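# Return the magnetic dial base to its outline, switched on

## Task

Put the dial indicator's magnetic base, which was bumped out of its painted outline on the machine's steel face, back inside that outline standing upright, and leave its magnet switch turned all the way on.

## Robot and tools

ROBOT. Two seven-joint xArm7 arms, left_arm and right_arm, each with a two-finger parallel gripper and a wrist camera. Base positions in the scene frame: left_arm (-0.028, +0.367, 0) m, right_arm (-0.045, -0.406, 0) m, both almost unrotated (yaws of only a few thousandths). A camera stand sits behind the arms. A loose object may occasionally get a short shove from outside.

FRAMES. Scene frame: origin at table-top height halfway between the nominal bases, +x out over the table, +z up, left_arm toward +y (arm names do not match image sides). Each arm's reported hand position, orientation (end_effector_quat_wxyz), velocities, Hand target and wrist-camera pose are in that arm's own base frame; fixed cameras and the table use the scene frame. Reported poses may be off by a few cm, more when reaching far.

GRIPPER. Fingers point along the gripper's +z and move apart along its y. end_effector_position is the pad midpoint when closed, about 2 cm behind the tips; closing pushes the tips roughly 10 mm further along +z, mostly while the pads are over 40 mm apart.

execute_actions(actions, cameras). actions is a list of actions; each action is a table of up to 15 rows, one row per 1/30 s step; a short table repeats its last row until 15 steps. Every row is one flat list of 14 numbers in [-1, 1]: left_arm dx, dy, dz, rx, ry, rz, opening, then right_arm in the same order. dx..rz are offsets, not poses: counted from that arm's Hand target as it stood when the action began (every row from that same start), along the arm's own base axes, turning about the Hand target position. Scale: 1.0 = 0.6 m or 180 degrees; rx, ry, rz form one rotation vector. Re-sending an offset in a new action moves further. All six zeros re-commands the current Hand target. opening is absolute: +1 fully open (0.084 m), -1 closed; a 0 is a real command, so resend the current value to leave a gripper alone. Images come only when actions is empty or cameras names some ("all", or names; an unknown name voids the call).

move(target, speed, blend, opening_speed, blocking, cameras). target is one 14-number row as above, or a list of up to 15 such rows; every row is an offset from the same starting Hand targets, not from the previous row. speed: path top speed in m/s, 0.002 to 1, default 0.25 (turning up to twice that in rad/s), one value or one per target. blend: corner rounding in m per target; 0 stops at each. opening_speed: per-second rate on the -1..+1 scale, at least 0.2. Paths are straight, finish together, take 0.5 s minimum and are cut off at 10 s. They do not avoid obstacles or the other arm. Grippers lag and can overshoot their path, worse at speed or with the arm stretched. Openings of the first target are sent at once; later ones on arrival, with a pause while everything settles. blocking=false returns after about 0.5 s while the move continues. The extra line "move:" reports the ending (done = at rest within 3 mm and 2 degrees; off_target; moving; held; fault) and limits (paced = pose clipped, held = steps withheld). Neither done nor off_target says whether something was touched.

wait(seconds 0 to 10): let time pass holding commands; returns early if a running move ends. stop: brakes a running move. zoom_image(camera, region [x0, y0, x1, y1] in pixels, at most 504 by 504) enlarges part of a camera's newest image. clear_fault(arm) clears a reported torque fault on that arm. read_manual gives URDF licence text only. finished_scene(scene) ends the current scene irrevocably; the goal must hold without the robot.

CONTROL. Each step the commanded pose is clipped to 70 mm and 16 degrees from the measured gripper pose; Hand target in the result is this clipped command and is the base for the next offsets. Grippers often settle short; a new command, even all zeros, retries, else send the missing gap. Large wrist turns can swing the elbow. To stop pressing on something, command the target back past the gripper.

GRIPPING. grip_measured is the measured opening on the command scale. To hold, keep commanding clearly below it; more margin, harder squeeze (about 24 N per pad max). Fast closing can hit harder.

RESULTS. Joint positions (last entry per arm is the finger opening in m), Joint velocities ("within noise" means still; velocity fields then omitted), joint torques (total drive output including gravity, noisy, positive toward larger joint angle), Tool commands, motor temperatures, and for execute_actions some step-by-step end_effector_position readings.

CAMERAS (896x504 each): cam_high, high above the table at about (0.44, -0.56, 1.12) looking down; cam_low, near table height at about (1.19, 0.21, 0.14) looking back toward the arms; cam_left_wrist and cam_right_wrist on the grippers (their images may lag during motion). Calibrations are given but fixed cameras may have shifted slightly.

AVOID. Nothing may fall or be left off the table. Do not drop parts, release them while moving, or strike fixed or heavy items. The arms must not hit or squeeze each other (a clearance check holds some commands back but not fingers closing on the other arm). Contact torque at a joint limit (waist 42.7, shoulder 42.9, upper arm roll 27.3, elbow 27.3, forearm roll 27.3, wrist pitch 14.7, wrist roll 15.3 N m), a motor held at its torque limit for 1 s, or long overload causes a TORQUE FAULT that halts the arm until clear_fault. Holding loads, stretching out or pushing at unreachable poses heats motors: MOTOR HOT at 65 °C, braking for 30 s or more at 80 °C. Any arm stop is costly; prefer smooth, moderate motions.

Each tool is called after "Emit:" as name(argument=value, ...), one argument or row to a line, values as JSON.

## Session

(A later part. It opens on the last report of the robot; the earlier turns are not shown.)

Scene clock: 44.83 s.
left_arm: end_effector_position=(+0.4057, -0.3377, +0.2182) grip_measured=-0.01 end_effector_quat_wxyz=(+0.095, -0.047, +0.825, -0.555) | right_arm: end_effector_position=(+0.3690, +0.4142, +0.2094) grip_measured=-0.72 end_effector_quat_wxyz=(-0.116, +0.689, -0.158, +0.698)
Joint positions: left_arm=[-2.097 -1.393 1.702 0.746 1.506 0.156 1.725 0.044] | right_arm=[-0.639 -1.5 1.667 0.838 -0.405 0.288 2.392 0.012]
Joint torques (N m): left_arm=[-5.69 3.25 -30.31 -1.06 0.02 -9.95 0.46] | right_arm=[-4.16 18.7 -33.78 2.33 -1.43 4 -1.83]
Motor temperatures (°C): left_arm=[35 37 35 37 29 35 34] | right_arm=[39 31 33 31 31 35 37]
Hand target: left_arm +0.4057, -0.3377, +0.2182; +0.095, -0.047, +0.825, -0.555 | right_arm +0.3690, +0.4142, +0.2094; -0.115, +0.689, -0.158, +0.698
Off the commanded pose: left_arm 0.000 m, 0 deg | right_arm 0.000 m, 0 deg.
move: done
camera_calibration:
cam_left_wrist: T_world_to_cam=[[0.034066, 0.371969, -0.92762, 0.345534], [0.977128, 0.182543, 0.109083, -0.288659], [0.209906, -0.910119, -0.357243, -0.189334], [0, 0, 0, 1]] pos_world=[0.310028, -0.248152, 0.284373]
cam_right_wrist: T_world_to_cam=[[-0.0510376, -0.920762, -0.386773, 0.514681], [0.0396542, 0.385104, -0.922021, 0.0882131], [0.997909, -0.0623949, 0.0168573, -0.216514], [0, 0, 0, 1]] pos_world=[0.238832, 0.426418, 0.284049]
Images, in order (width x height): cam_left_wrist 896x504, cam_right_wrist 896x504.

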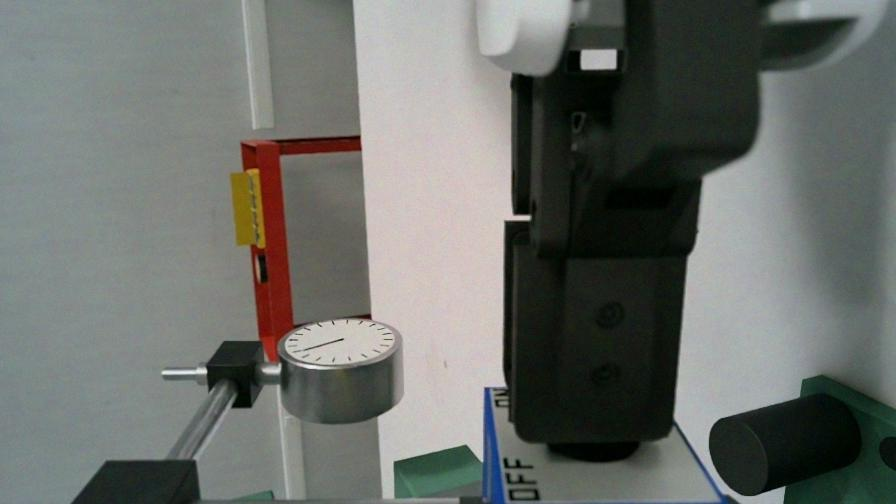

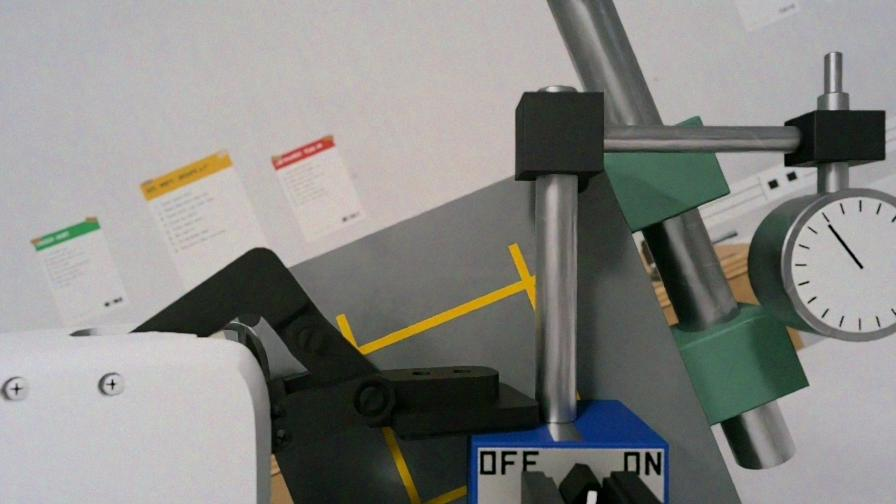

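Emit:
move(
  target=[0,0,0,0,0,0, -1, 0, 0, 0, -0.2773, 0.0169, 0, -0.70],
  speed=0.25,
  cameras=["cam_right_wrist", "cam_left_wrist"],
)

Scene clock: 47.33 s.
left_arm: end_effector_position=(+0.4056, -0.3378, +0.2182) grip_measured=-0.01 end_effector_quat_wxyz=(+0.095, -0.047, +0.825, -0.555) | right_arm: end_effector_position=(+0.3690, +0.4142, +0.2094) grip_measured=-0.72 end_effector_quat_wxyz=(+0.190, +0.691, +0.148, +0.681)
Joint positions: left_arm=[-2.097 -1.394 1.702 0.746 1.506 0.156 1.725 0.044] | right_arm=[-0.663 -1.342 1.683 0.873 -0.752 0.373 1.767 0.012]
Joint torques (N m): left_arm=[9.24 8.39 -21.31 9.55 0.08 -7.48 1.35] | right_arm=[-7.93 18.7 -25.65 -2.23 -1.52 7.58 -1.92]
Hand target: left_arm +0.4057, -0.3377, +0.2182; +0.095, -0.047, +0.825, -0.555 | right_arm +0.3690, +0.4142, +0.2094; +0.190, +0.691, +0.148, +0.681
Off the commanded pose: left_arm 0.000 m, 0 deg | right_arm 0.000 m, 0 deg.
move: done
camera_calibration:
cam_left_wrist: T_world_to_cam=[[0.0340849, 0.371806, -0.927685, 0.34551], [0.977175, 0.182349, 0.108987, -0.288596], [0.209684, -0.910225, -0.357104, -0.18931], [0, 0, 0, 1]] pos_world=[0.309927, -0.248153, 0.284374]
cam_right_wrist: T_world_to_cam=[[-0.049055, -0.887605, 0.457987, 0.323362], [-0.0117449, -0.457994, -0.888878, 0.449382], [0.998727, -0.0489829, 0.0120421, -0.221383], [0, 0, 0, 1]] pos_world=[0.242242, 0.481988, 0.254016]
Images, in order (width x height): cam_left_wrist 896x504, cam_right_wrist 896x504.

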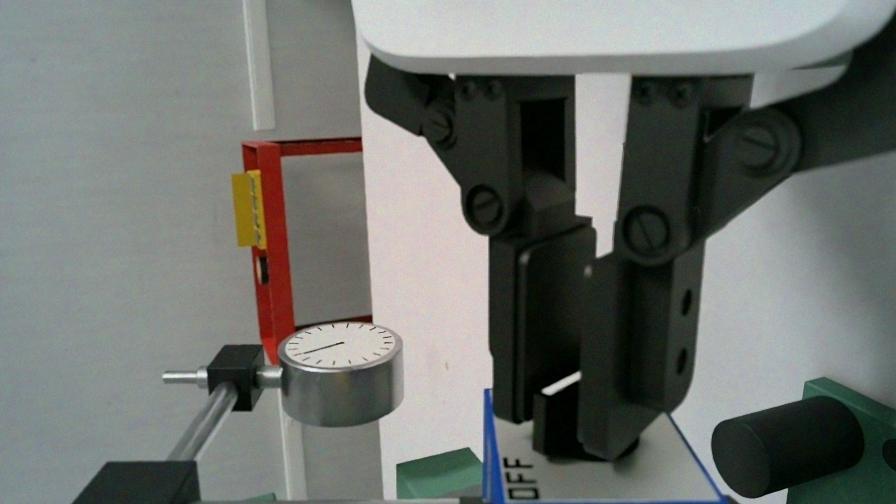

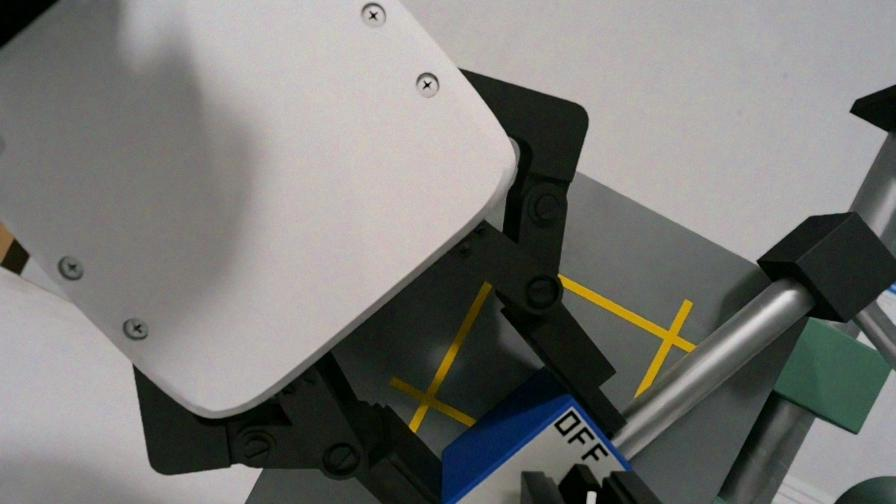

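Emit:
zoom_image(
  camera="cam_right_wrist",
  region=[480, 380, 680, 504],
)

Emit:
zoom_image(
  camera="cam_left_wrist",
  region=[440, 330, 720, 504],
)

Scaled by 2.520.

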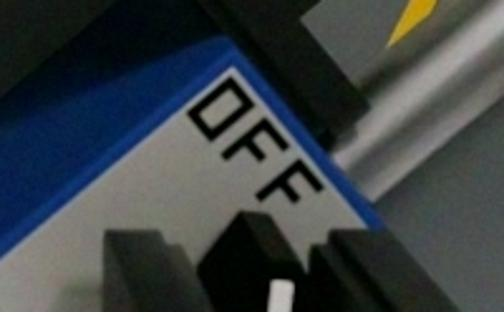

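Scaled by 1.800.

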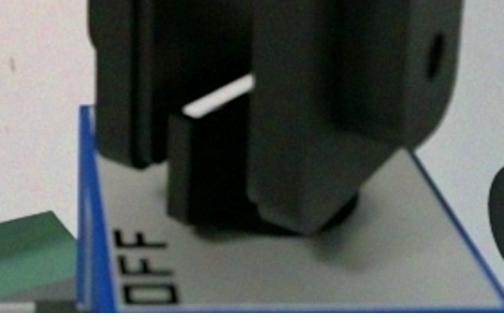

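Emit:
move(
  target=[
    [0,0,0,0,0,0, -1, 0, 0, 0, -0.0222, 0.0014, 0, -0.70],
    [0,0,0,0,0,0, -1, 0, 0, 0, -0.0222, 0.0014, 0, -0.35],
    [0,0,0,0,0,0, -1, -0.0998, 0.0061, 0, -0.0222, 0.0014, 0, -0.35],
  ],
  speed=0.15,
  cameras=["cam_right_wrist", "cam_left_wrist"],
)

Scene clock: 50.00 s.
left_arm: end_effector_position=(+0.4057, -0.3377, +0.2182) grip_measured=-0.01 end_effector_quat_wxyz=(+0.095, -0.047, +0.825, -0.555) | right_arm: end_effector_position=(+0.3092, +0.4179, +0.2094) grip_measured=-0.37 end_effector_quat_wxyz=(+0.214, +0.686, +0.172, +0.674)
Joint positions: left_arm=[-2.097 -1.393 1.702 0.746 1.506 0.156 1.725 0.044] | right_arm=[-0.494 -1.259 1.713 0.83 -0.718 0.534 1.664 0.028]
Joint torques (N m): left_arm=[-4.43 11.74 -24.37 2.47 -1.39 -5.26 1.61] | right_arm=[4.07 18.12 -24.13 1.1 2.27 3.49 -1.48]
Hand target: left_arm +0.4057, -0.3377, +0.2182; +0.095, -0.047, +0.825, -0.555 | right_arm +0.3091, +0.4179, +0.2094; +0.214, +0.686, +0.172, +0.674
Off the commanded pose: left_arm 0.000 m, 0 deg | right_arm 0.000 m, 0 deg.
move: done
camera_calibration:
cam_left_wrist: T_world_to_cam=[[0.0340465, 0.372053, -0.927587, 0.345551], [0.97713, 0.182533, 0.109078, -0.288661], [0.209898, -0.910087, -0.35733, -0.189299], [0, 0, 0, 1]] pos_world=[0.310028, -0.248152, 0.284373]
cam_right_wrist: T_world_to_cam=[[-0.0469785, -0.853469, 0.519021, 0.295929], [-0.0155895, -0.518905, -0.85469, 0.469832], [0.998774, -0.0482433, 0.0110723, -0.161512], [0, 0, 0, 1]] pos_world=[0.182541, 0.488573, 0.249755]
Images, in order (width x height): cam_left_wrist 896x504, cam_right_wrist 896x504.

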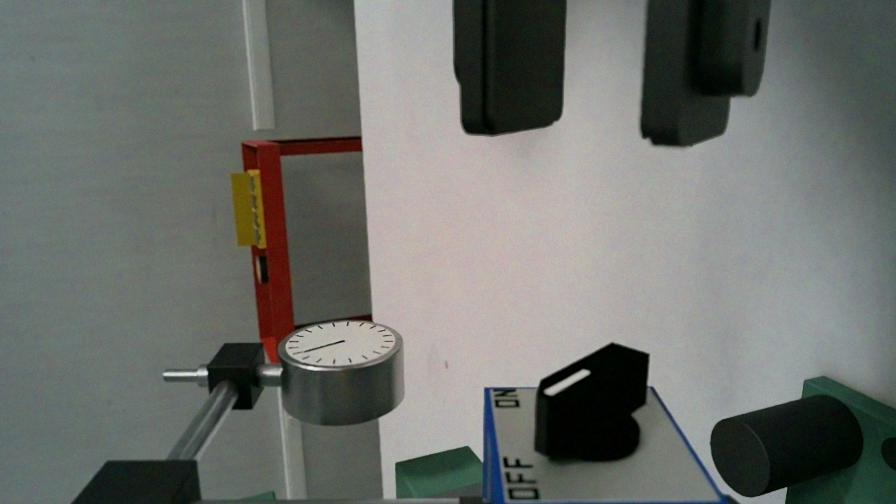

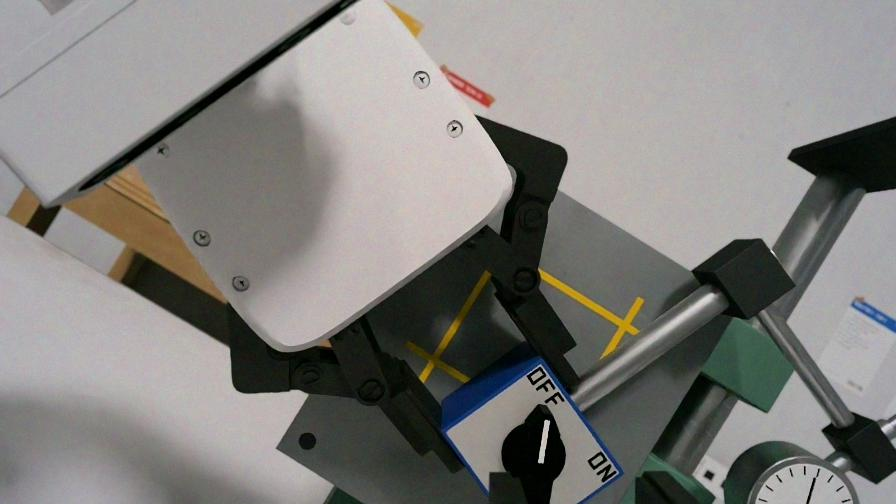

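Emit:
move(
  target=[
    [-0.005, 0.0003, 0, 0, 0, 0, -1, -0.0818, -0.0382, -0.0407, 0.1758, -0.0108, 0, -0.35],
    [-0.0033, 0.0251, 0.033, -0.1241, 0.0088, 0, -1, -0.0818, -0.0382, -0.0407, 0.1758, -0.0108, 0, -0.35],
  ],
  speed=[0.15, 0.1],
  cameras=["cam_right_wrist", "cam_left_wrist"],
)

Emit:
zoom_image(
  camera="cam_right_wrist",
  region=[290, 80, 610, 440],
)

Scene clock: 57.10 s.
left_arm: end_effector_position=(+0.4037, -0.3226, +0.2380) grip_measured=-0.01 end_effector_quat_wxyz=(+0.073, -0.073, +0.703, -0.704) | right_arm: end_effector_position=(+0.2600, +0.3950, +0.1850) grip_measured=-0.37 end_effector_quat_wxyz=(+0.022, +0.707, -0.021, +0.707)
Joint positions: left_arm=[-2.008 -1.815 1.81 0.69 1.381 0.045 2.099 0.044] | right_arm=[-0.304 -1.353 1.758 0.722 -0.483 0.57 2.12 0.028]
Joint torques (N m): left_arm=[5.1 2.67 -25.36 -12.8 -1.72 -3.06 1.72] | right_arm=[4.57 9.63 -23.18 -0.61 2.55 3.21 1.59]
Hand target: left_arm +0.4037, -0.3226, +0.2380; +0.073, -0.073, +0.703, -0.704 | right_arm +0.2600, +0.3950, +0.1850; +0.022, +0.707, -0.021, +0.707
Off the commanded pose: left_arm 0.000 m, 0 deg | right_arm 0.000 m, 0 deg.
move: done
camera_calibration:
cam_left_wrist: T_world_to_cam=[[0.00705949, -0.00848918, -0.999939, 0.263673], [0.978672, 0.205366, 0.00516584, -0.260142], [0.20531, -0.978648, 0.0097579, -0.275733], [0, 0, 0, 1]] pos_world=[0.309342, -0.214183, 0.267691]
cam_right_wrist: T_world_to_cam=[[-0.0558628, -0.998409, -0.00762248, 0.443753], [0.016675, 0.0067004, -0.999839, 0.247192], [0.998299, -0.0559809, 0.0162742, -0.111063], [0, 0, 0, 1]] pos_world=[0.131541, 0.435174, 0.252342]
Images, in order (width x height): cam_left_wrist 896x504, cam_right_wrist 896x504.

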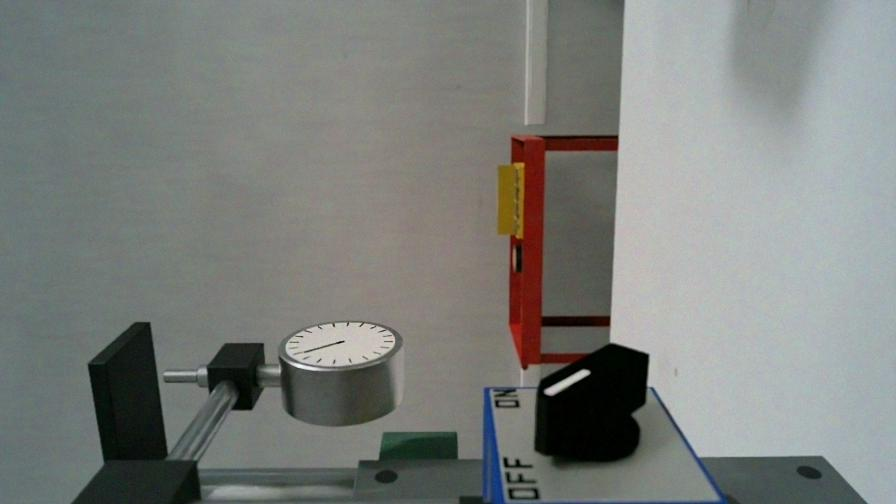

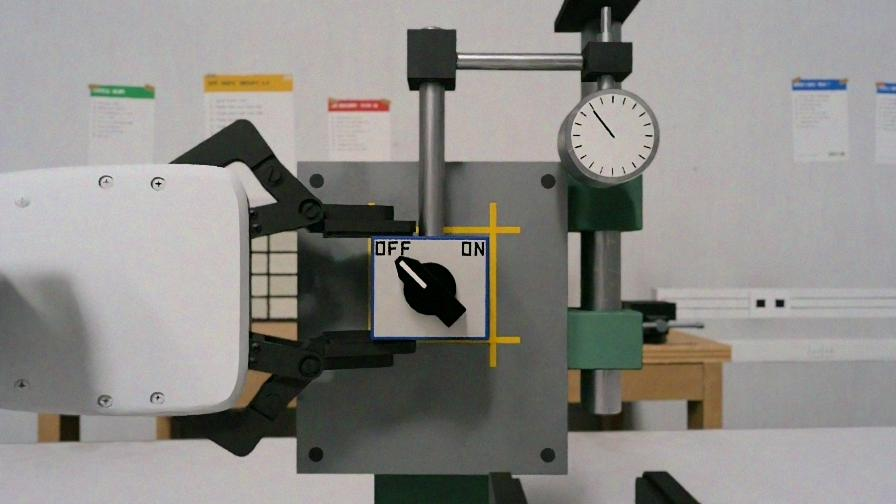

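Scaled by 1.400.

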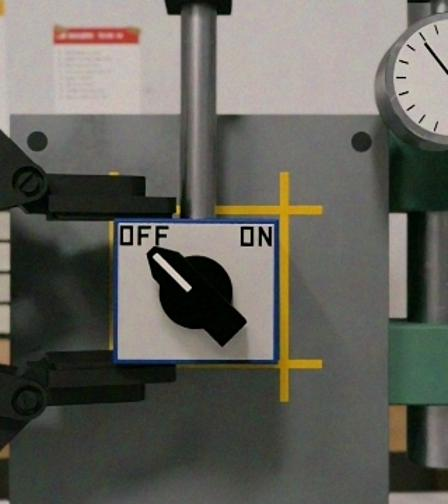

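Emit:
move(
  target=[0.0052, 0.0017, -0.0020, 0, 0, 0, -1, 0.0843, 0.0628, 0.09, -0.2495, 0.0152, 0, -0.35],
  speed=0.15,
  cameras=["cam_right_wrist", "cam_left_wrist"],
)

Emit:
zoom_image(
  camera="cam_right_wrist",
  region=[400, 300, 720, 504],
)

Scene clock: 62.33 s.
left_arm: end_effector_position=(+0.4068, -0.3216, +0.2368) grip_measured=-0.01 end_effector_quat_wxyz=(+0.073, -0.073, +0.703, -0.704) | right_arm: end_effector_position=(+0.3106, +0.4326, +0.2390) grip_measured=-0.37 end_effector_quat_wxyz=(+0.290, +0.661, +0.251, +0.645)
Joint positions: left_arm=[-2.004 -1.834 1.806 0.695 1.364 0.065 2.124 0.044] | right_arm=[-0.512 -1.168 1.68 0.884 -0.797 0.591 1.411 0.028]
Joint torques (N m): left_arm=[6.93 3.04 -25.29 -2.19 -2 -3.49 1.81] | right_arm=[-4.73 18.43 -27.78 6.15 -1.94 3.39 -1.6]
Hand target: left_arm +0.4068, -0.3216, +0.2368; +0.073, -0.073, +0.703, -0.704 | right_arm +0.3106, +0.4326, +0.2390; +0.290, +0.661, +0.251, +0.645
Off the commanded pose: left_arm 0.000 m, 0 deg | right_arm 0.000 m, 0 deg.
move: done
camera_calibration:
cam_left_wrist: T_world_to_cam=[[0.0070772, -0.0085895, -0.999938, 0.262434], [0.978736, 0.205059, 0.00516568, -0.263479], [0.205002, -0.978712, 0.00985809, -0.275225], [0, 0, 0, 1]] pos_world=[0.312441, -0.213083, 0.266492]
cam_right_wrist: T_world_to_cam=[[-0.038466, -0.71163, 0.701501, 0.18563], [-0.0263981, -0.701052, -0.712622, 0.550997], [0.998911, -0.04593, 0.00818093, -0.162928], [0, 0, 0, 1]] pos_world=[0.184437, 0.510894, 0.263765]
Images, in order (width x height): cam_left_wrist 896x504, cam_right_wrist 896x504.

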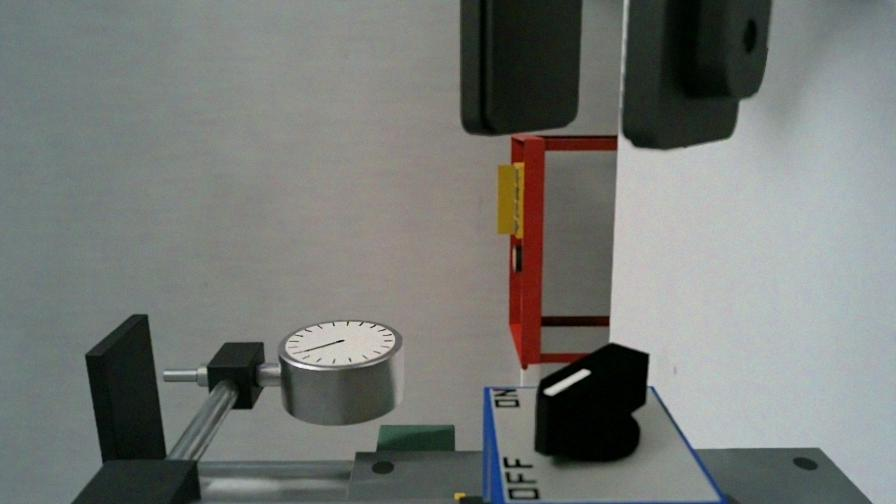

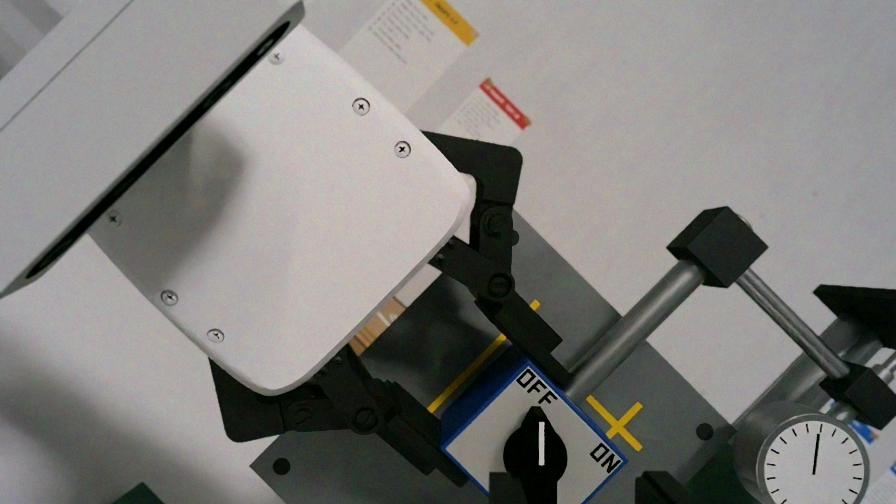

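Scaled by 1.575.

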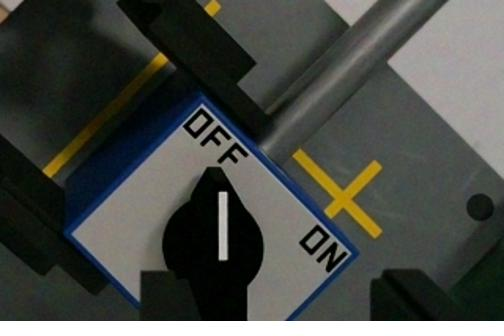

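Emit:
move(
  target=[0, 0, 0, 0, 0, 0, -1, 0.0952, 0.0000, -0.0035, 0, 0, 0, -0.35],
  speed=0.12,
  cameras=["cam_right_wrist", "cam_left_wrist"],
)

Emit:
zoom_image(
  camera="cam_right_wrist",
  region=[460, 380, 700, 504],
)

Emit:
zoom_image(
  camera="cam_left_wrist",
  region=[440, 300, 720, 504],
)

Scene clock: 64.87 s.
left_arm: end_effector_position=(+0.4068, -0.3216, +0.2368) grip_measured=-0.01 end_effector_quat_wxyz=(+0.073, -0.073, +0.703, -0.704) | right_arm: end_effector_position=(+0.3677, +0.4326, +0.2369) grip_measured=-0.37 end_effector_quat_wxyz=(+0.290, +0.661, +0.251, +0.645)
Joint positions: left_arm=[-2.004 -1.834 1.806 0.695 1.364 0.065 2.124 0.044] | right_arm=[-0.682 -1.223 1.671 0.94 -0.853 0.46 1.459 0.028]
Joint torques (N m): left_arm=[7.24 3.16 -25.25 -2.16 -2.14 -3.7 1.76] | right_arm=[-5.69 12.37 -27.23 5.84 -1.77 -0.17 1.68]
Hand target: left_arm +0.4068, -0.3216, +0.2368; +0.073, -0.073, +0.703, -0.704 | right_arm +0.3677, +0.4326, +0.2369; +0.290, +0.661, +0.251, +0.645
Off the commanded pose: left_arm 0.000 m, 0 deg | right_arm 0.000 m, 0 deg.
move: done
camera_calibration:
cam_left_wrist: T_world_to_cam=[[0.00707859, -0.00858881, -0.999938, 0.262433], [0.978716, 0.205155, 0.00516621, -0.263551], [0.205098, -0.978692, 0.00985821, -0.275272], [0, 0, 0, 1]] pos_world=[0.312541, -0.213083, 0.266492]
cam_right_wrist: T_world_to_cam=[[-0.0384632, -0.711577, 0.701554, 0.189188], [-0.0264018, -0.701105, -0.712569, 0.551093], [0.998911, -0.04593, 0.00817986, -0.219949], [0, 0, 0, 1]] pos_world=[0.241537, 0.510894, 0.261765]
Images, in order (width x height): cam_left_wrist 896x504, cam_right_wrist 896x504.

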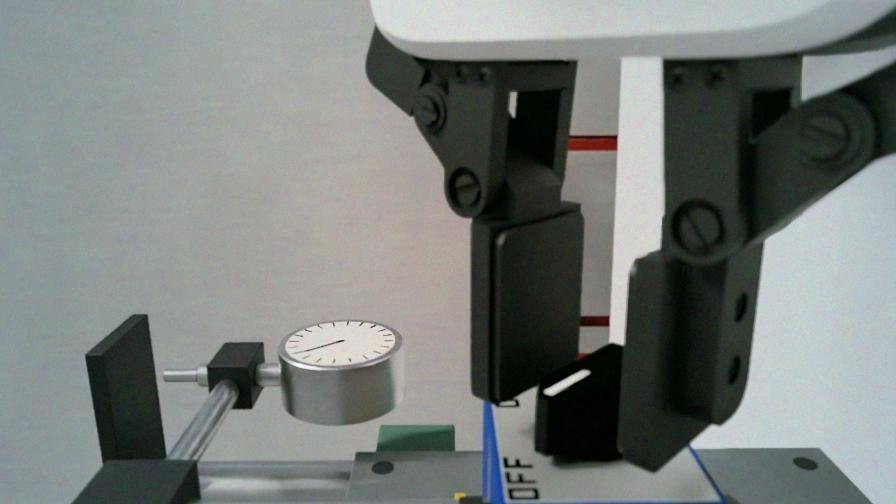

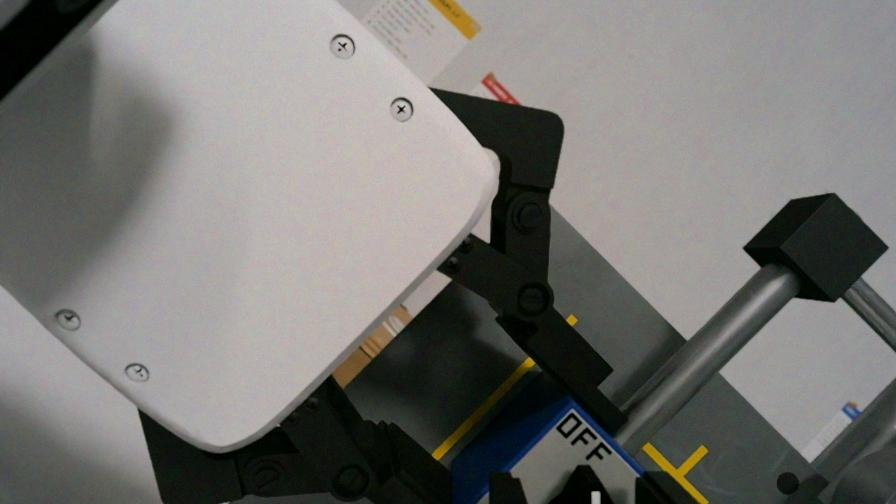

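Scaled by 2.100.

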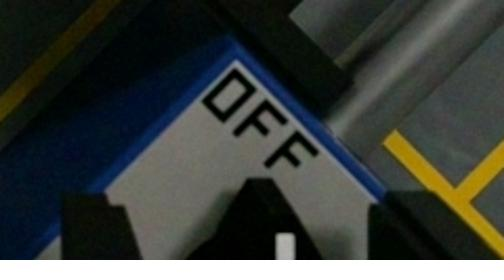

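Scaled by 1.800.

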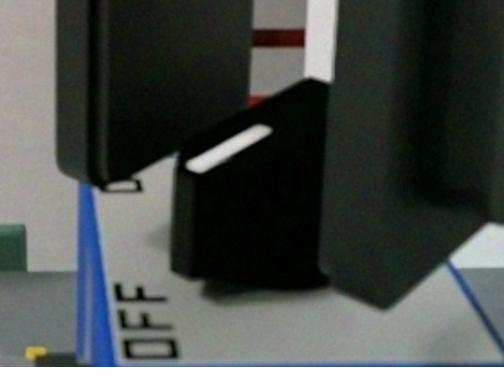

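Emit:
move(
  target=[
    [0, 0, 0, 0, 0, 0, -1, 0.0035, -0.0032, 0.0007, 0, 0, 0, -0.35],
    [0, 0, 0, 0, 0, 0, -1, 0.0035, -0.0032, 0.0007, 0, 0, 0, -0.82],
  ],
  speed=0.12,
  opening_speed=0.6,
  cameras=["cam_right_wrist", "cam_left_wrist"],
)

Emit:
zoom_image(
  camera="cam_right_wrist",
  region=[460, 380, 700, 504],
)

Emit:
zoom_image(
  camera="cam_left_wrist",
  region=[440, 300, 720, 504],
)

Scene clock: 68.17 s.
left_arm: end_effector_position=(+0.4069, -0.3215, +0.2367) grip_measured=-0.01 end_effector_quat_wxyz=(+0.073, -0.073, +0.703, -0.703) | right_arm: end_effector_position=(+0.3700, +0.4305, +0.2374) grip_measured=-0.78 end_effector_quat_wxyz=(+0.291, +0.661, +0.250, +0.645)
Joint positions: left_arm=[-2.003 -1.834 1.806 0.695 1.364 0.065 2.124 0.044] | right_arm=[-0.685 -1.225 1.666 0.936 -0.857 0.452 1.463 0.01]
Joint torques (N m): left_arm=[0.79 2.34 -25.59 -10.6 0.13 -6.22 0.9] | right_arm=[-3.28 14.25 -15.73 7.82 -1.85 -4.28 1.5]
Hand target: left_arm +0.4068, -0.3216, +0.2368; +0.073, -0.073, +0.703, -0.704 | right_arm +0.3698, +0.4307, +0.2373; +0.290, +0.661, +0.251, +0.645
Off the commanded pose: left_arm 0.000 m, 0 deg | right_arm 0.000 m, 0 deg.
move: done
camera_calibration:
cam_left_wrist: T_world_to_cam=[[0.00703819, -0.00839188, -0.99994, 0.262487], [0.978692, 0.20527, 0.00516593, -0.263519], [0.205214, -0.978669, 0.00965779, -0.275249], [0, 0, 0, 1]] pos_world=[0.312542, -0.213083, 0.26649]
cam_right_wrist: T_world_to_cam=[[-0.0390357, -0.711594, 0.701506, 0.187734], [-0.0265387, -0.701055, -0.712613, 0.550056], [0.998885, -0.0464344, 0.0084814, -0.222159], [0, 0, 0, 1]] pos_world=[0.243837, 0.508894, 0.262165]
Images, in order (width x height): cam_left_wrist 896x504, cam_right_wrist 896x504.

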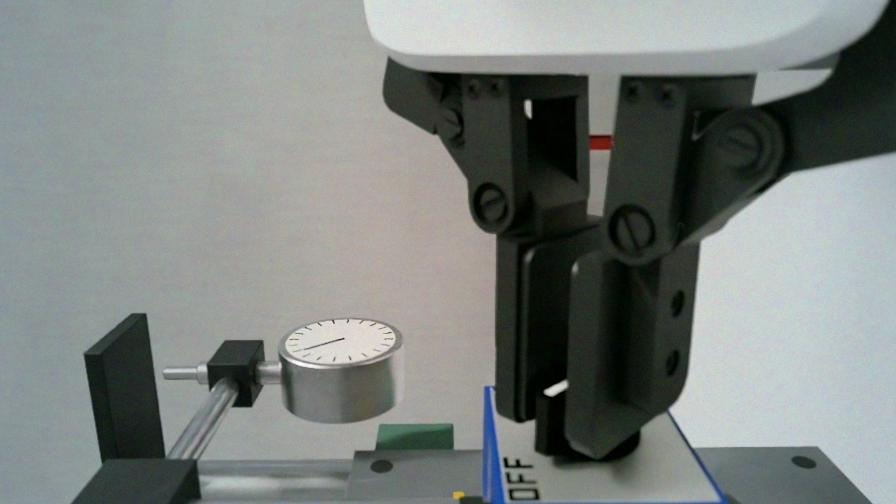

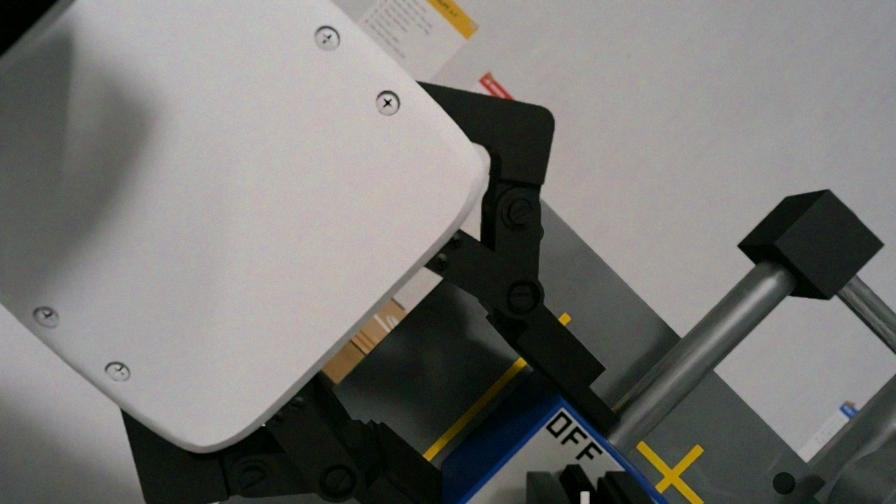

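Scaled by 2.100.

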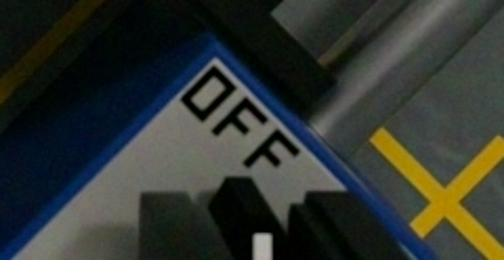

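Scaled by 1.800.

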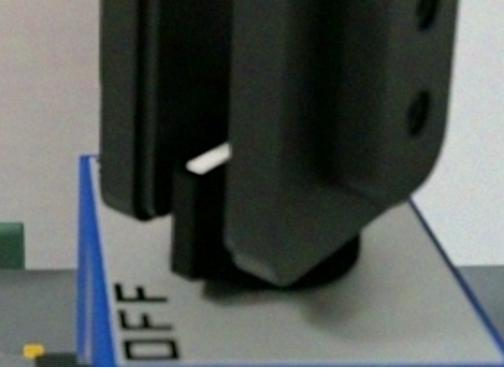

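Emit:
move(
  target=[
    [0.001, 0, 0, 0, 0, 0, -1, 0.0003, -0.0003, 0.0001, 0, 0, 0, -0.70],
    [0.001, 0, 0, 0, 0, 0, -1, 0.0003, -0.0003, 0.0001, 0.2772, -0.0169, 0, -0.70],
  ],
  speed=[0.1, 0.3],
  cameras=["cam_right_wrist", "cam_left_wrist"],
)

Scene clock: 72.53 s.
left_arm: end_effector_position=(+0.4074, -0.3216, +0.2368) grip_measured=-0.01 end_effector_quat_wxyz=(+0.073, -0.073, +0.703, -0.704) | right_arm: end_effector_position=(+0.3701, +0.4304, +0.2374) grip_measured=-0.72 end_effector_quat_wxyz=(-0.009, +0.705, -0.052, +0.707)
Joint positions: left_arm=[-2.004 -1.836 1.804 0.696 1.362 0.067 2.126 0.044] | right_arm=[-0.664 -1.392 1.627 0.902 -0.553 0.348 2.128 0.012]
Joint torques (N m): left_arm=[8.2 5.32 -28.69 -7.54 2.31 -11.68 -1.86] | right_arm=[10 13.2 -21.34 10.5 3.19 -11.26 2.1]
Hand target: left_arm +0.4074, -0.3216, +0.2368; +0.073, -0.073, +0.703, -0.704 | right_arm +0.3700, +0.4305, +0.2373; -0.009, +0.705, -0.052, +0.707
Off the commanded pose: left_arm 0.000 m, 0 deg | right_arm 0.000 m, 0 deg.
move: done
camera_calibration:
cam_left_wrist: T_world_to_cam=[[0.00699988, -0.00870788, -0.999938, 0.262429], [0.978736, 0.20506, 0.00506571, -0.264039], [0.205003, -0.978711, 0.00995812, -0.275375], [0, 0, 0, 1]] pos_world=[0.313041, -0.213083, 0.266492]
cam_right_wrist: T_world_to_cam=[[-0.0563169, -0.993921, -0.0945976, 0.504483], [0.0224356, 0.0934642, -0.99537, 0.257052], [0.998161, -0.0581785, 0.0170356, -0.218999], [0, 0, 0, 1]] pos_world=[0.24124, 0.46465, 0.307315]
Images, in order (width x height): cam_left_wrist 896x504, cam_right_wrist 896x504.

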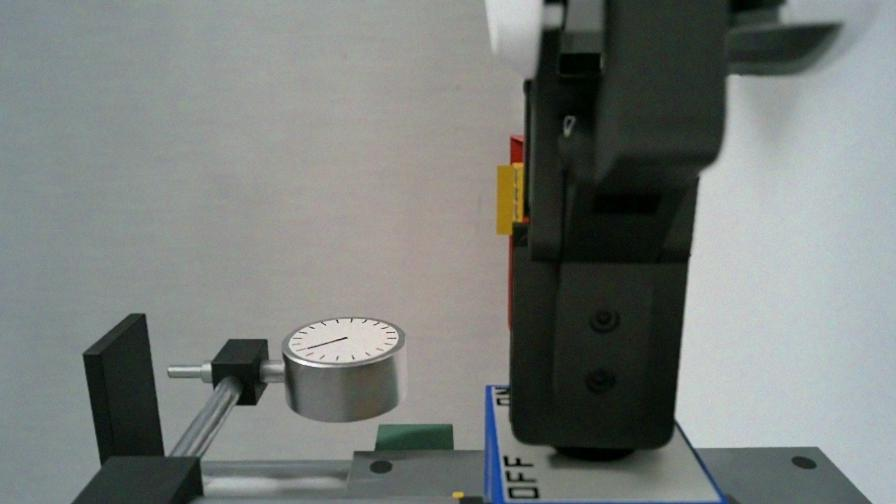

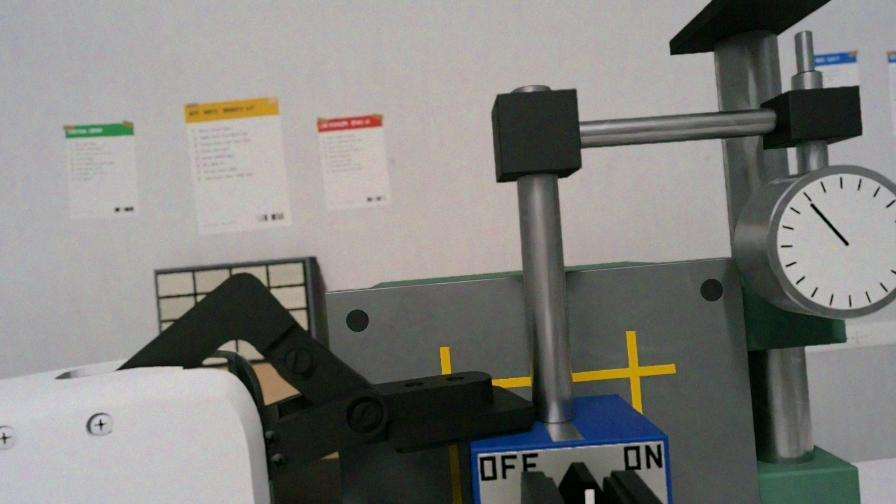

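Emit:
zoom_image(
  camera="cam_right_wrist",
  region=[400, 240, 760, 504],
)

Scaled by 1.400.

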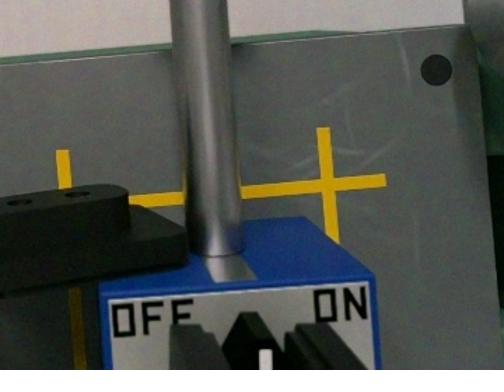

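Emit:
move(
  target=[
    [0, 0, -0.0012, -0.0083, 0.0006, 0, -1, 0, 0, 0, 0, 0, 0, -0.70],
    [0, 0, -0.0012, -0.0083, 0.0006, 0, -1, 0, 0, 0, 0.2606, -0.0159, 0, -0.70],
  ],
  speed=[0.1, 0.3],
  cameras=["cam_right_wrist", "cam_left_wrist"],
)

Emit:
zoom_image(
  camera="cam_right_wrist",
  region=[400, 300, 700, 504],
)

Scene clock: 78.03 s.
left_arm: end_effector_position=(+0.4074, -0.3216, +0.2360) grip_measured=+0.00 end_effector_quat_wxyz=(+0.071, -0.074, +0.694, -0.713) | right_arm: end_effector_position=(+0.3701, +0.4300, +0.2374) grip_measured=-0.72 end_effector_quat_wxyz=(-0.290, +0.625, -0.330, +0.645)
Joint positions: left_arm=[-1.997 -1.878 1.814 0.695 1.349 0.072 2.164 0.044] | right_arm=[-0.652 -1.531 1.621 0.878 -0.21 0.298 2.699 0.013]
Joint torques (N m): left_arm=[6.7 1.4 -24.9 -6.97 -2.92 -5.13 1.31] | right_arm=[10.91 12.13 -49.28 15.29 3.32 -13.78 2.35]
Hand target: left_arm +0.4074, -0.3216, +0.2360; +0.071, -0.074, +0.694, -0.713 | right_arm +0.3700, +0.4305, +0.2373; -0.290, +0.626, -0.329, +0.645
Off the commanded pose: left_arm 0.000 m, 0 deg | right_arm 0.001 m, 0 deg.
move: done
camera_calibration:
cam_left_wrist: T_world_to_cam=[[0.00520823, -0.0347239, -0.999383, 0.253976], [0.978721, 0.205186, -0.0020287, -0.262372], [0.20513, -0.978107, 0.0350536, -0.281146], [0, 0, 0, 1]] pos_world=[0.313137, -0.212336, 0.263142]
cam_right_wrist: T_world_to_cam=[[-0.0330839, -0.608996, -0.792483, 0.495692], [0.0664216, 0.789824, -0.609726, -0.150292], [0.997243, -0.0728101, 0.01432, -0.211812], [0, 0, 0, 1]] pos_world=[0.23761, 0.405156, 0.304224]
Images, in order (width x height): cam_left_wrist 896x504, cam_right_wrist 896x504.

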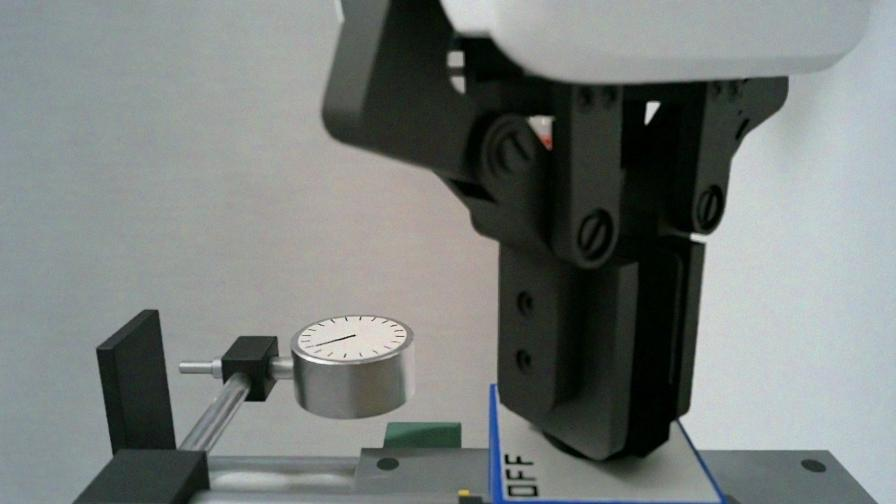

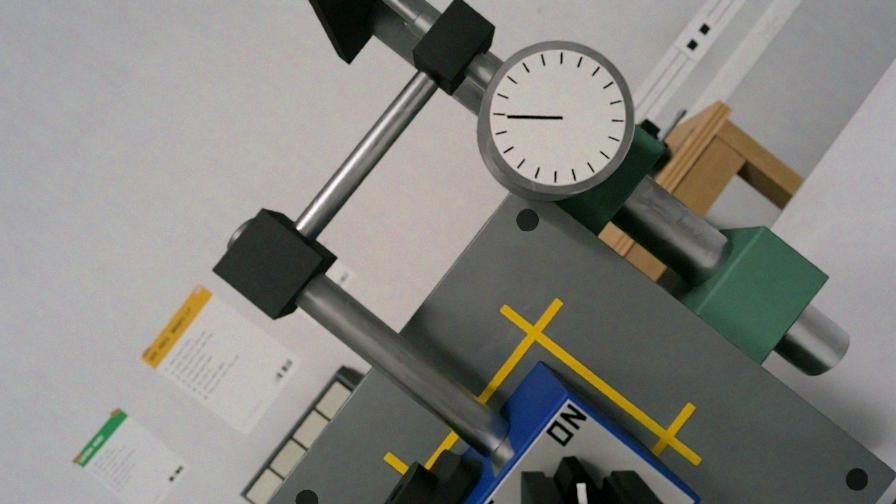

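Scaled by 1.680.

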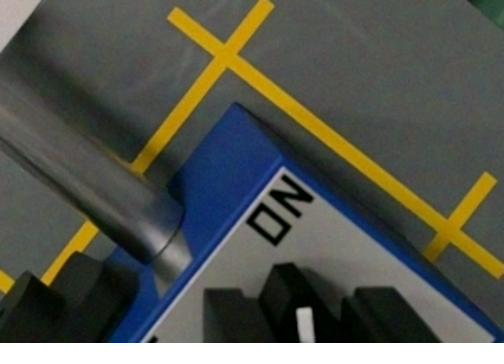

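Emit:
move(
  target=[
    [0, 0, 0, 0, 0, 0, -1, 0, 0, 0, -0.0333, 0.0020, 0, -0.70],
    [0, 0, 0, 0, 0, 0, -1, 0, 0, 0, -0.0333, 0.0020, 0, -0.35],
    [0, 0, 0, 0, 0, 0, -1, -0.0998, 0.0061, 0, -0.0333, 0.0020, 0, -0.35],
    [0, 0, 0, 0, 0, 0, -1, -0.1833, -0.063, -0.09, -0.2662, 0.0163, 0, -0.35],
  ],
  speed=[0.2,0.2,0.2,0.3],
  blend=[0,0,0.02,0],
  cameras=["cam_right_wrist", "cam_left_wrist"],
)

Emit:
zoom_image(
  camera="cam_right_wrist",
  region=[290, 80, 610, 440],
)

Scene clock: 82.50 s.
left_arm: end_effector_position=(+0.4074, -0.3216, +0.2360) grip_measured=+0.00 end_effector_quat_wxyz=(+0.071, -0.074, +0.694, -0.713) | right_arm: end_effector_position=(+0.2601, +0.3928, +0.1834) grip_measured=-0.37 end_effector_quat_wxyz=(-0.003, +0.706, -0.046, +0.707)
Joint positions: left_arm=[-1.997 -1.878 1.814 0.695 1.349 0.072 2.164 0.044] | right_arm=[-0.3 -1.36 1.761 0.715 -0.473 0.565 2.188 0.028]
Joint torques (N m): left_arm=[6.82 1.89 -24.89 -6.85 -2.87 -5.14 1.17] | right_arm=[4.58 16.7 -23.12 -0.83 -1.95 3.21 -1.58]
Hand target: left_arm +0.4074, -0.3216, +0.2360; +0.071, -0.074, +0.694, -0.713 | right_arm +0.2600, +0.3927, +0.1833; -0.003, +0.706, -0.046, +0.707
Off the commanded pose: left_arm 0.000 m, 0 deg | right_arm 0.000 m, 0 deg.
move: done
camera_calibration:
cam_left_wrist: T_world_to_cam=[[0.00520823, -0.0347239, -0.999383, 0.253976], [0.978721, 0.205186, -0.0020287, -0.262372], [0.20513, -0.978107, 0.0350536, -0.281146], [0, 0, 0, 1]] pos_world=[0.313137, -0.212336, 0.263142]
cam_right_wrist: T_world_to_cam=[[-0.0557636, -0.995452, -0.0772382, 0.453058], [0.0208129, 0.0761828, -0.996877, 0.216659], [0.998227, -0.057197, 0.01647, -0.110782], [0, 0, 0, 1]] pos_world=[0.13134, 0.428155, 0.252801]
Images, in order (width x height): cam_left_wrist 896x504, cam_right_wrist 896x504.

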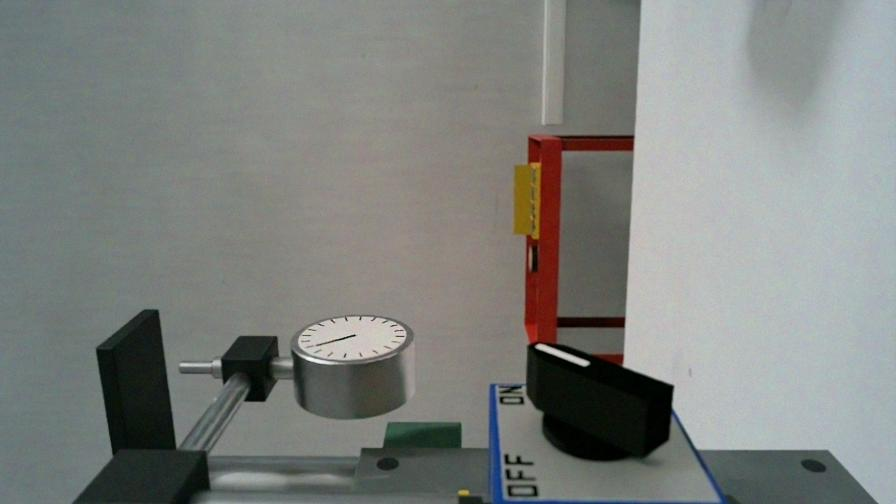

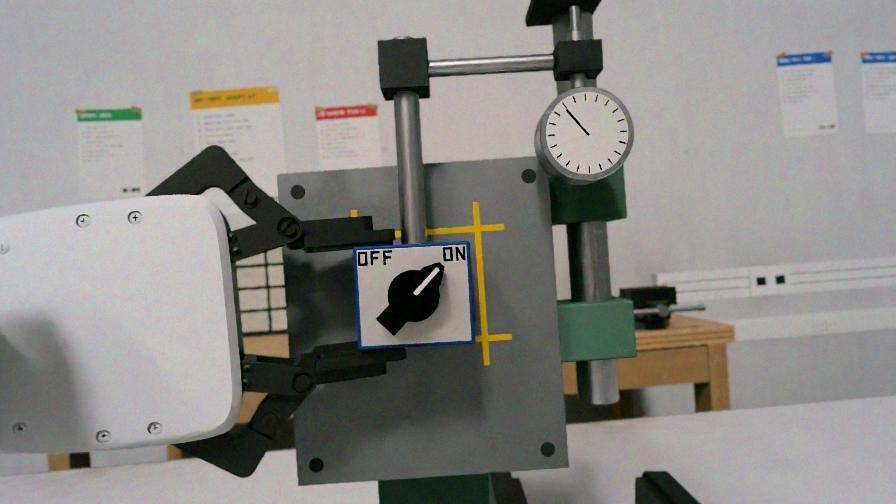

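Scaled by 1.400.

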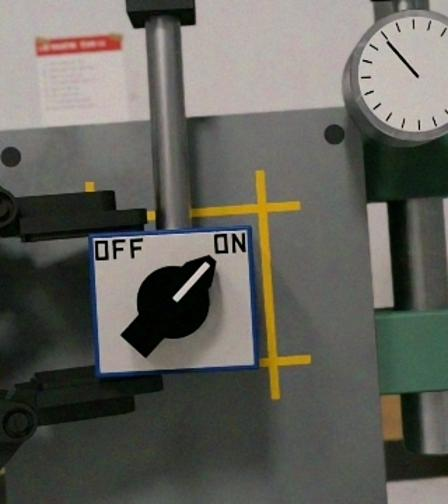

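Emit:
move(
  target=[0, 0, 0, 0, 0, 0, 0.18, 0, 0, 0, 0, 0, 0, -0.35],
  opening_speed=1.0,
  cameras=["cam_right_wrist", "cam_left_wrist"],
)

Emit:
zoom_image(
  camera="cam_right_wrist",
  region=[320, 180, 520, 380],
)

Scene clock: 84.73 s.
left_arm: end_effector_position=(+0.4075, -0.3215, +0.2362) grip_measured=+0.17 end_effector_quat_wxyz=(+0.072, -0.074, +0.694, -0.713) | right_arm: end_effector_position=(+0.2600, +0.3927, +0.1833) grip_measured=-0.37 end_effector_quat_wxyz=(-0.003, +0.706, -0.046, +0.707)
Joint positions: left_arm=[-1.997 -1.878 1.814 0.695 1.349 0.072 2.164 0.051] | right_arm=[-0.3 -1.36 1.761 0.715 -0.473 0.565 2.188 0.028]
Joint torques (N m): left_arm=[1.57 7.76 -14.95 -6.95 -0.98 -2.59 1.21] | right_arm=[4.6 16.67 -23.12 -0.56 -1.77 3.22 -1.57]
Hand target: left_arm +0.4074, -0.3216, +0.2360; +0.071, -0.074, +0.694, -0.713 | right_arm +0.2600, +0.3927, +0.1833; -0.003, +0.706, -0.046, +0.707
Off the commanded pose: left_arm 0.000 m, 0 deg | right_arm 0.000 m, 0 deg.
move: done
camera_calibration:
cam_left_wrist: T_world_to_cam=[[0.00517968, -0.0350378, -0.999373, 0.254016], [0.978677, 0.205395, -0.00212869, -0.262386], [0.205341, -0.978052, 0.0353545, -0.281304], [0, 0, 0, 1]] pos_world=[0.313239, -0.212337, 0.263244]
cam_right_wrist: T_world_to_cam=[[-0.0557647, -0.99546, -0.077139, 0.453036], [0.0208063, 0.0760838, -0.996884, 0.216705], [0.998227, -0.057196, 0.016469, -0.110782], [0, 0, 0, 1]] pos_world=[0.13134, 0.428155, 0.252801]
Images, in order (width x height): cam_left_wrist 896x504, cam_right_wrist 896x504.

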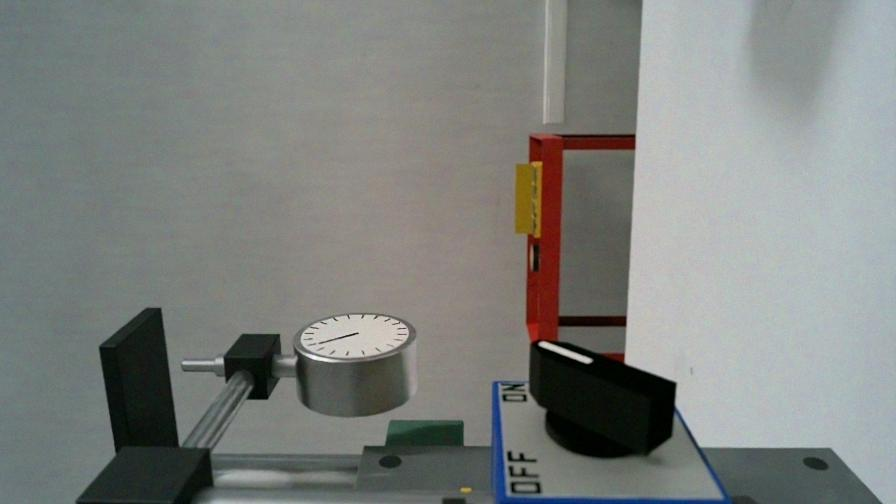

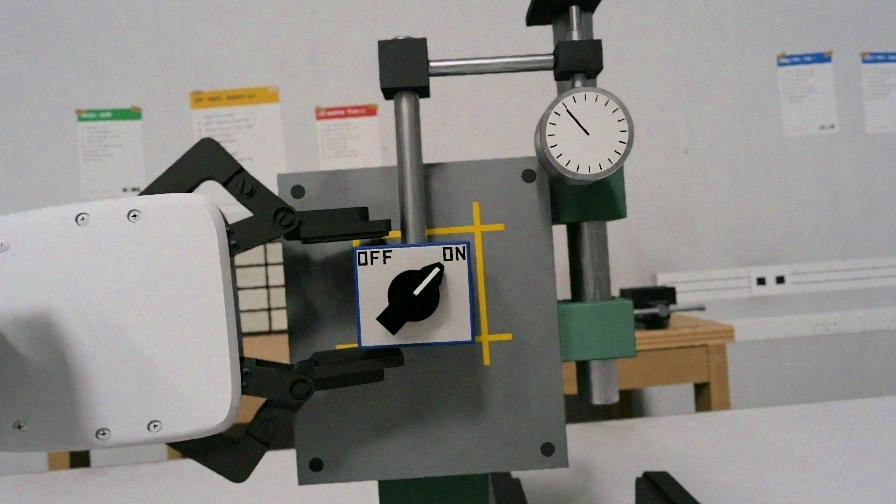

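Scaled by 2.520.

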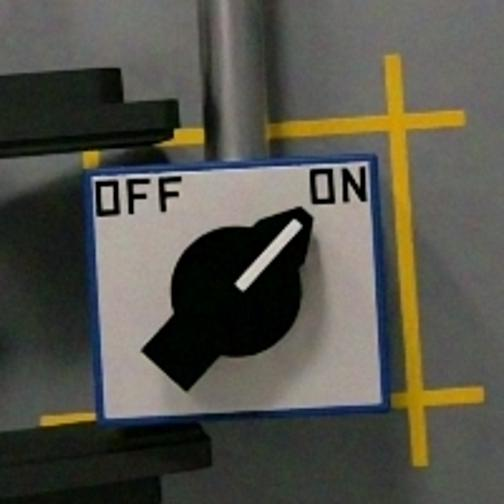

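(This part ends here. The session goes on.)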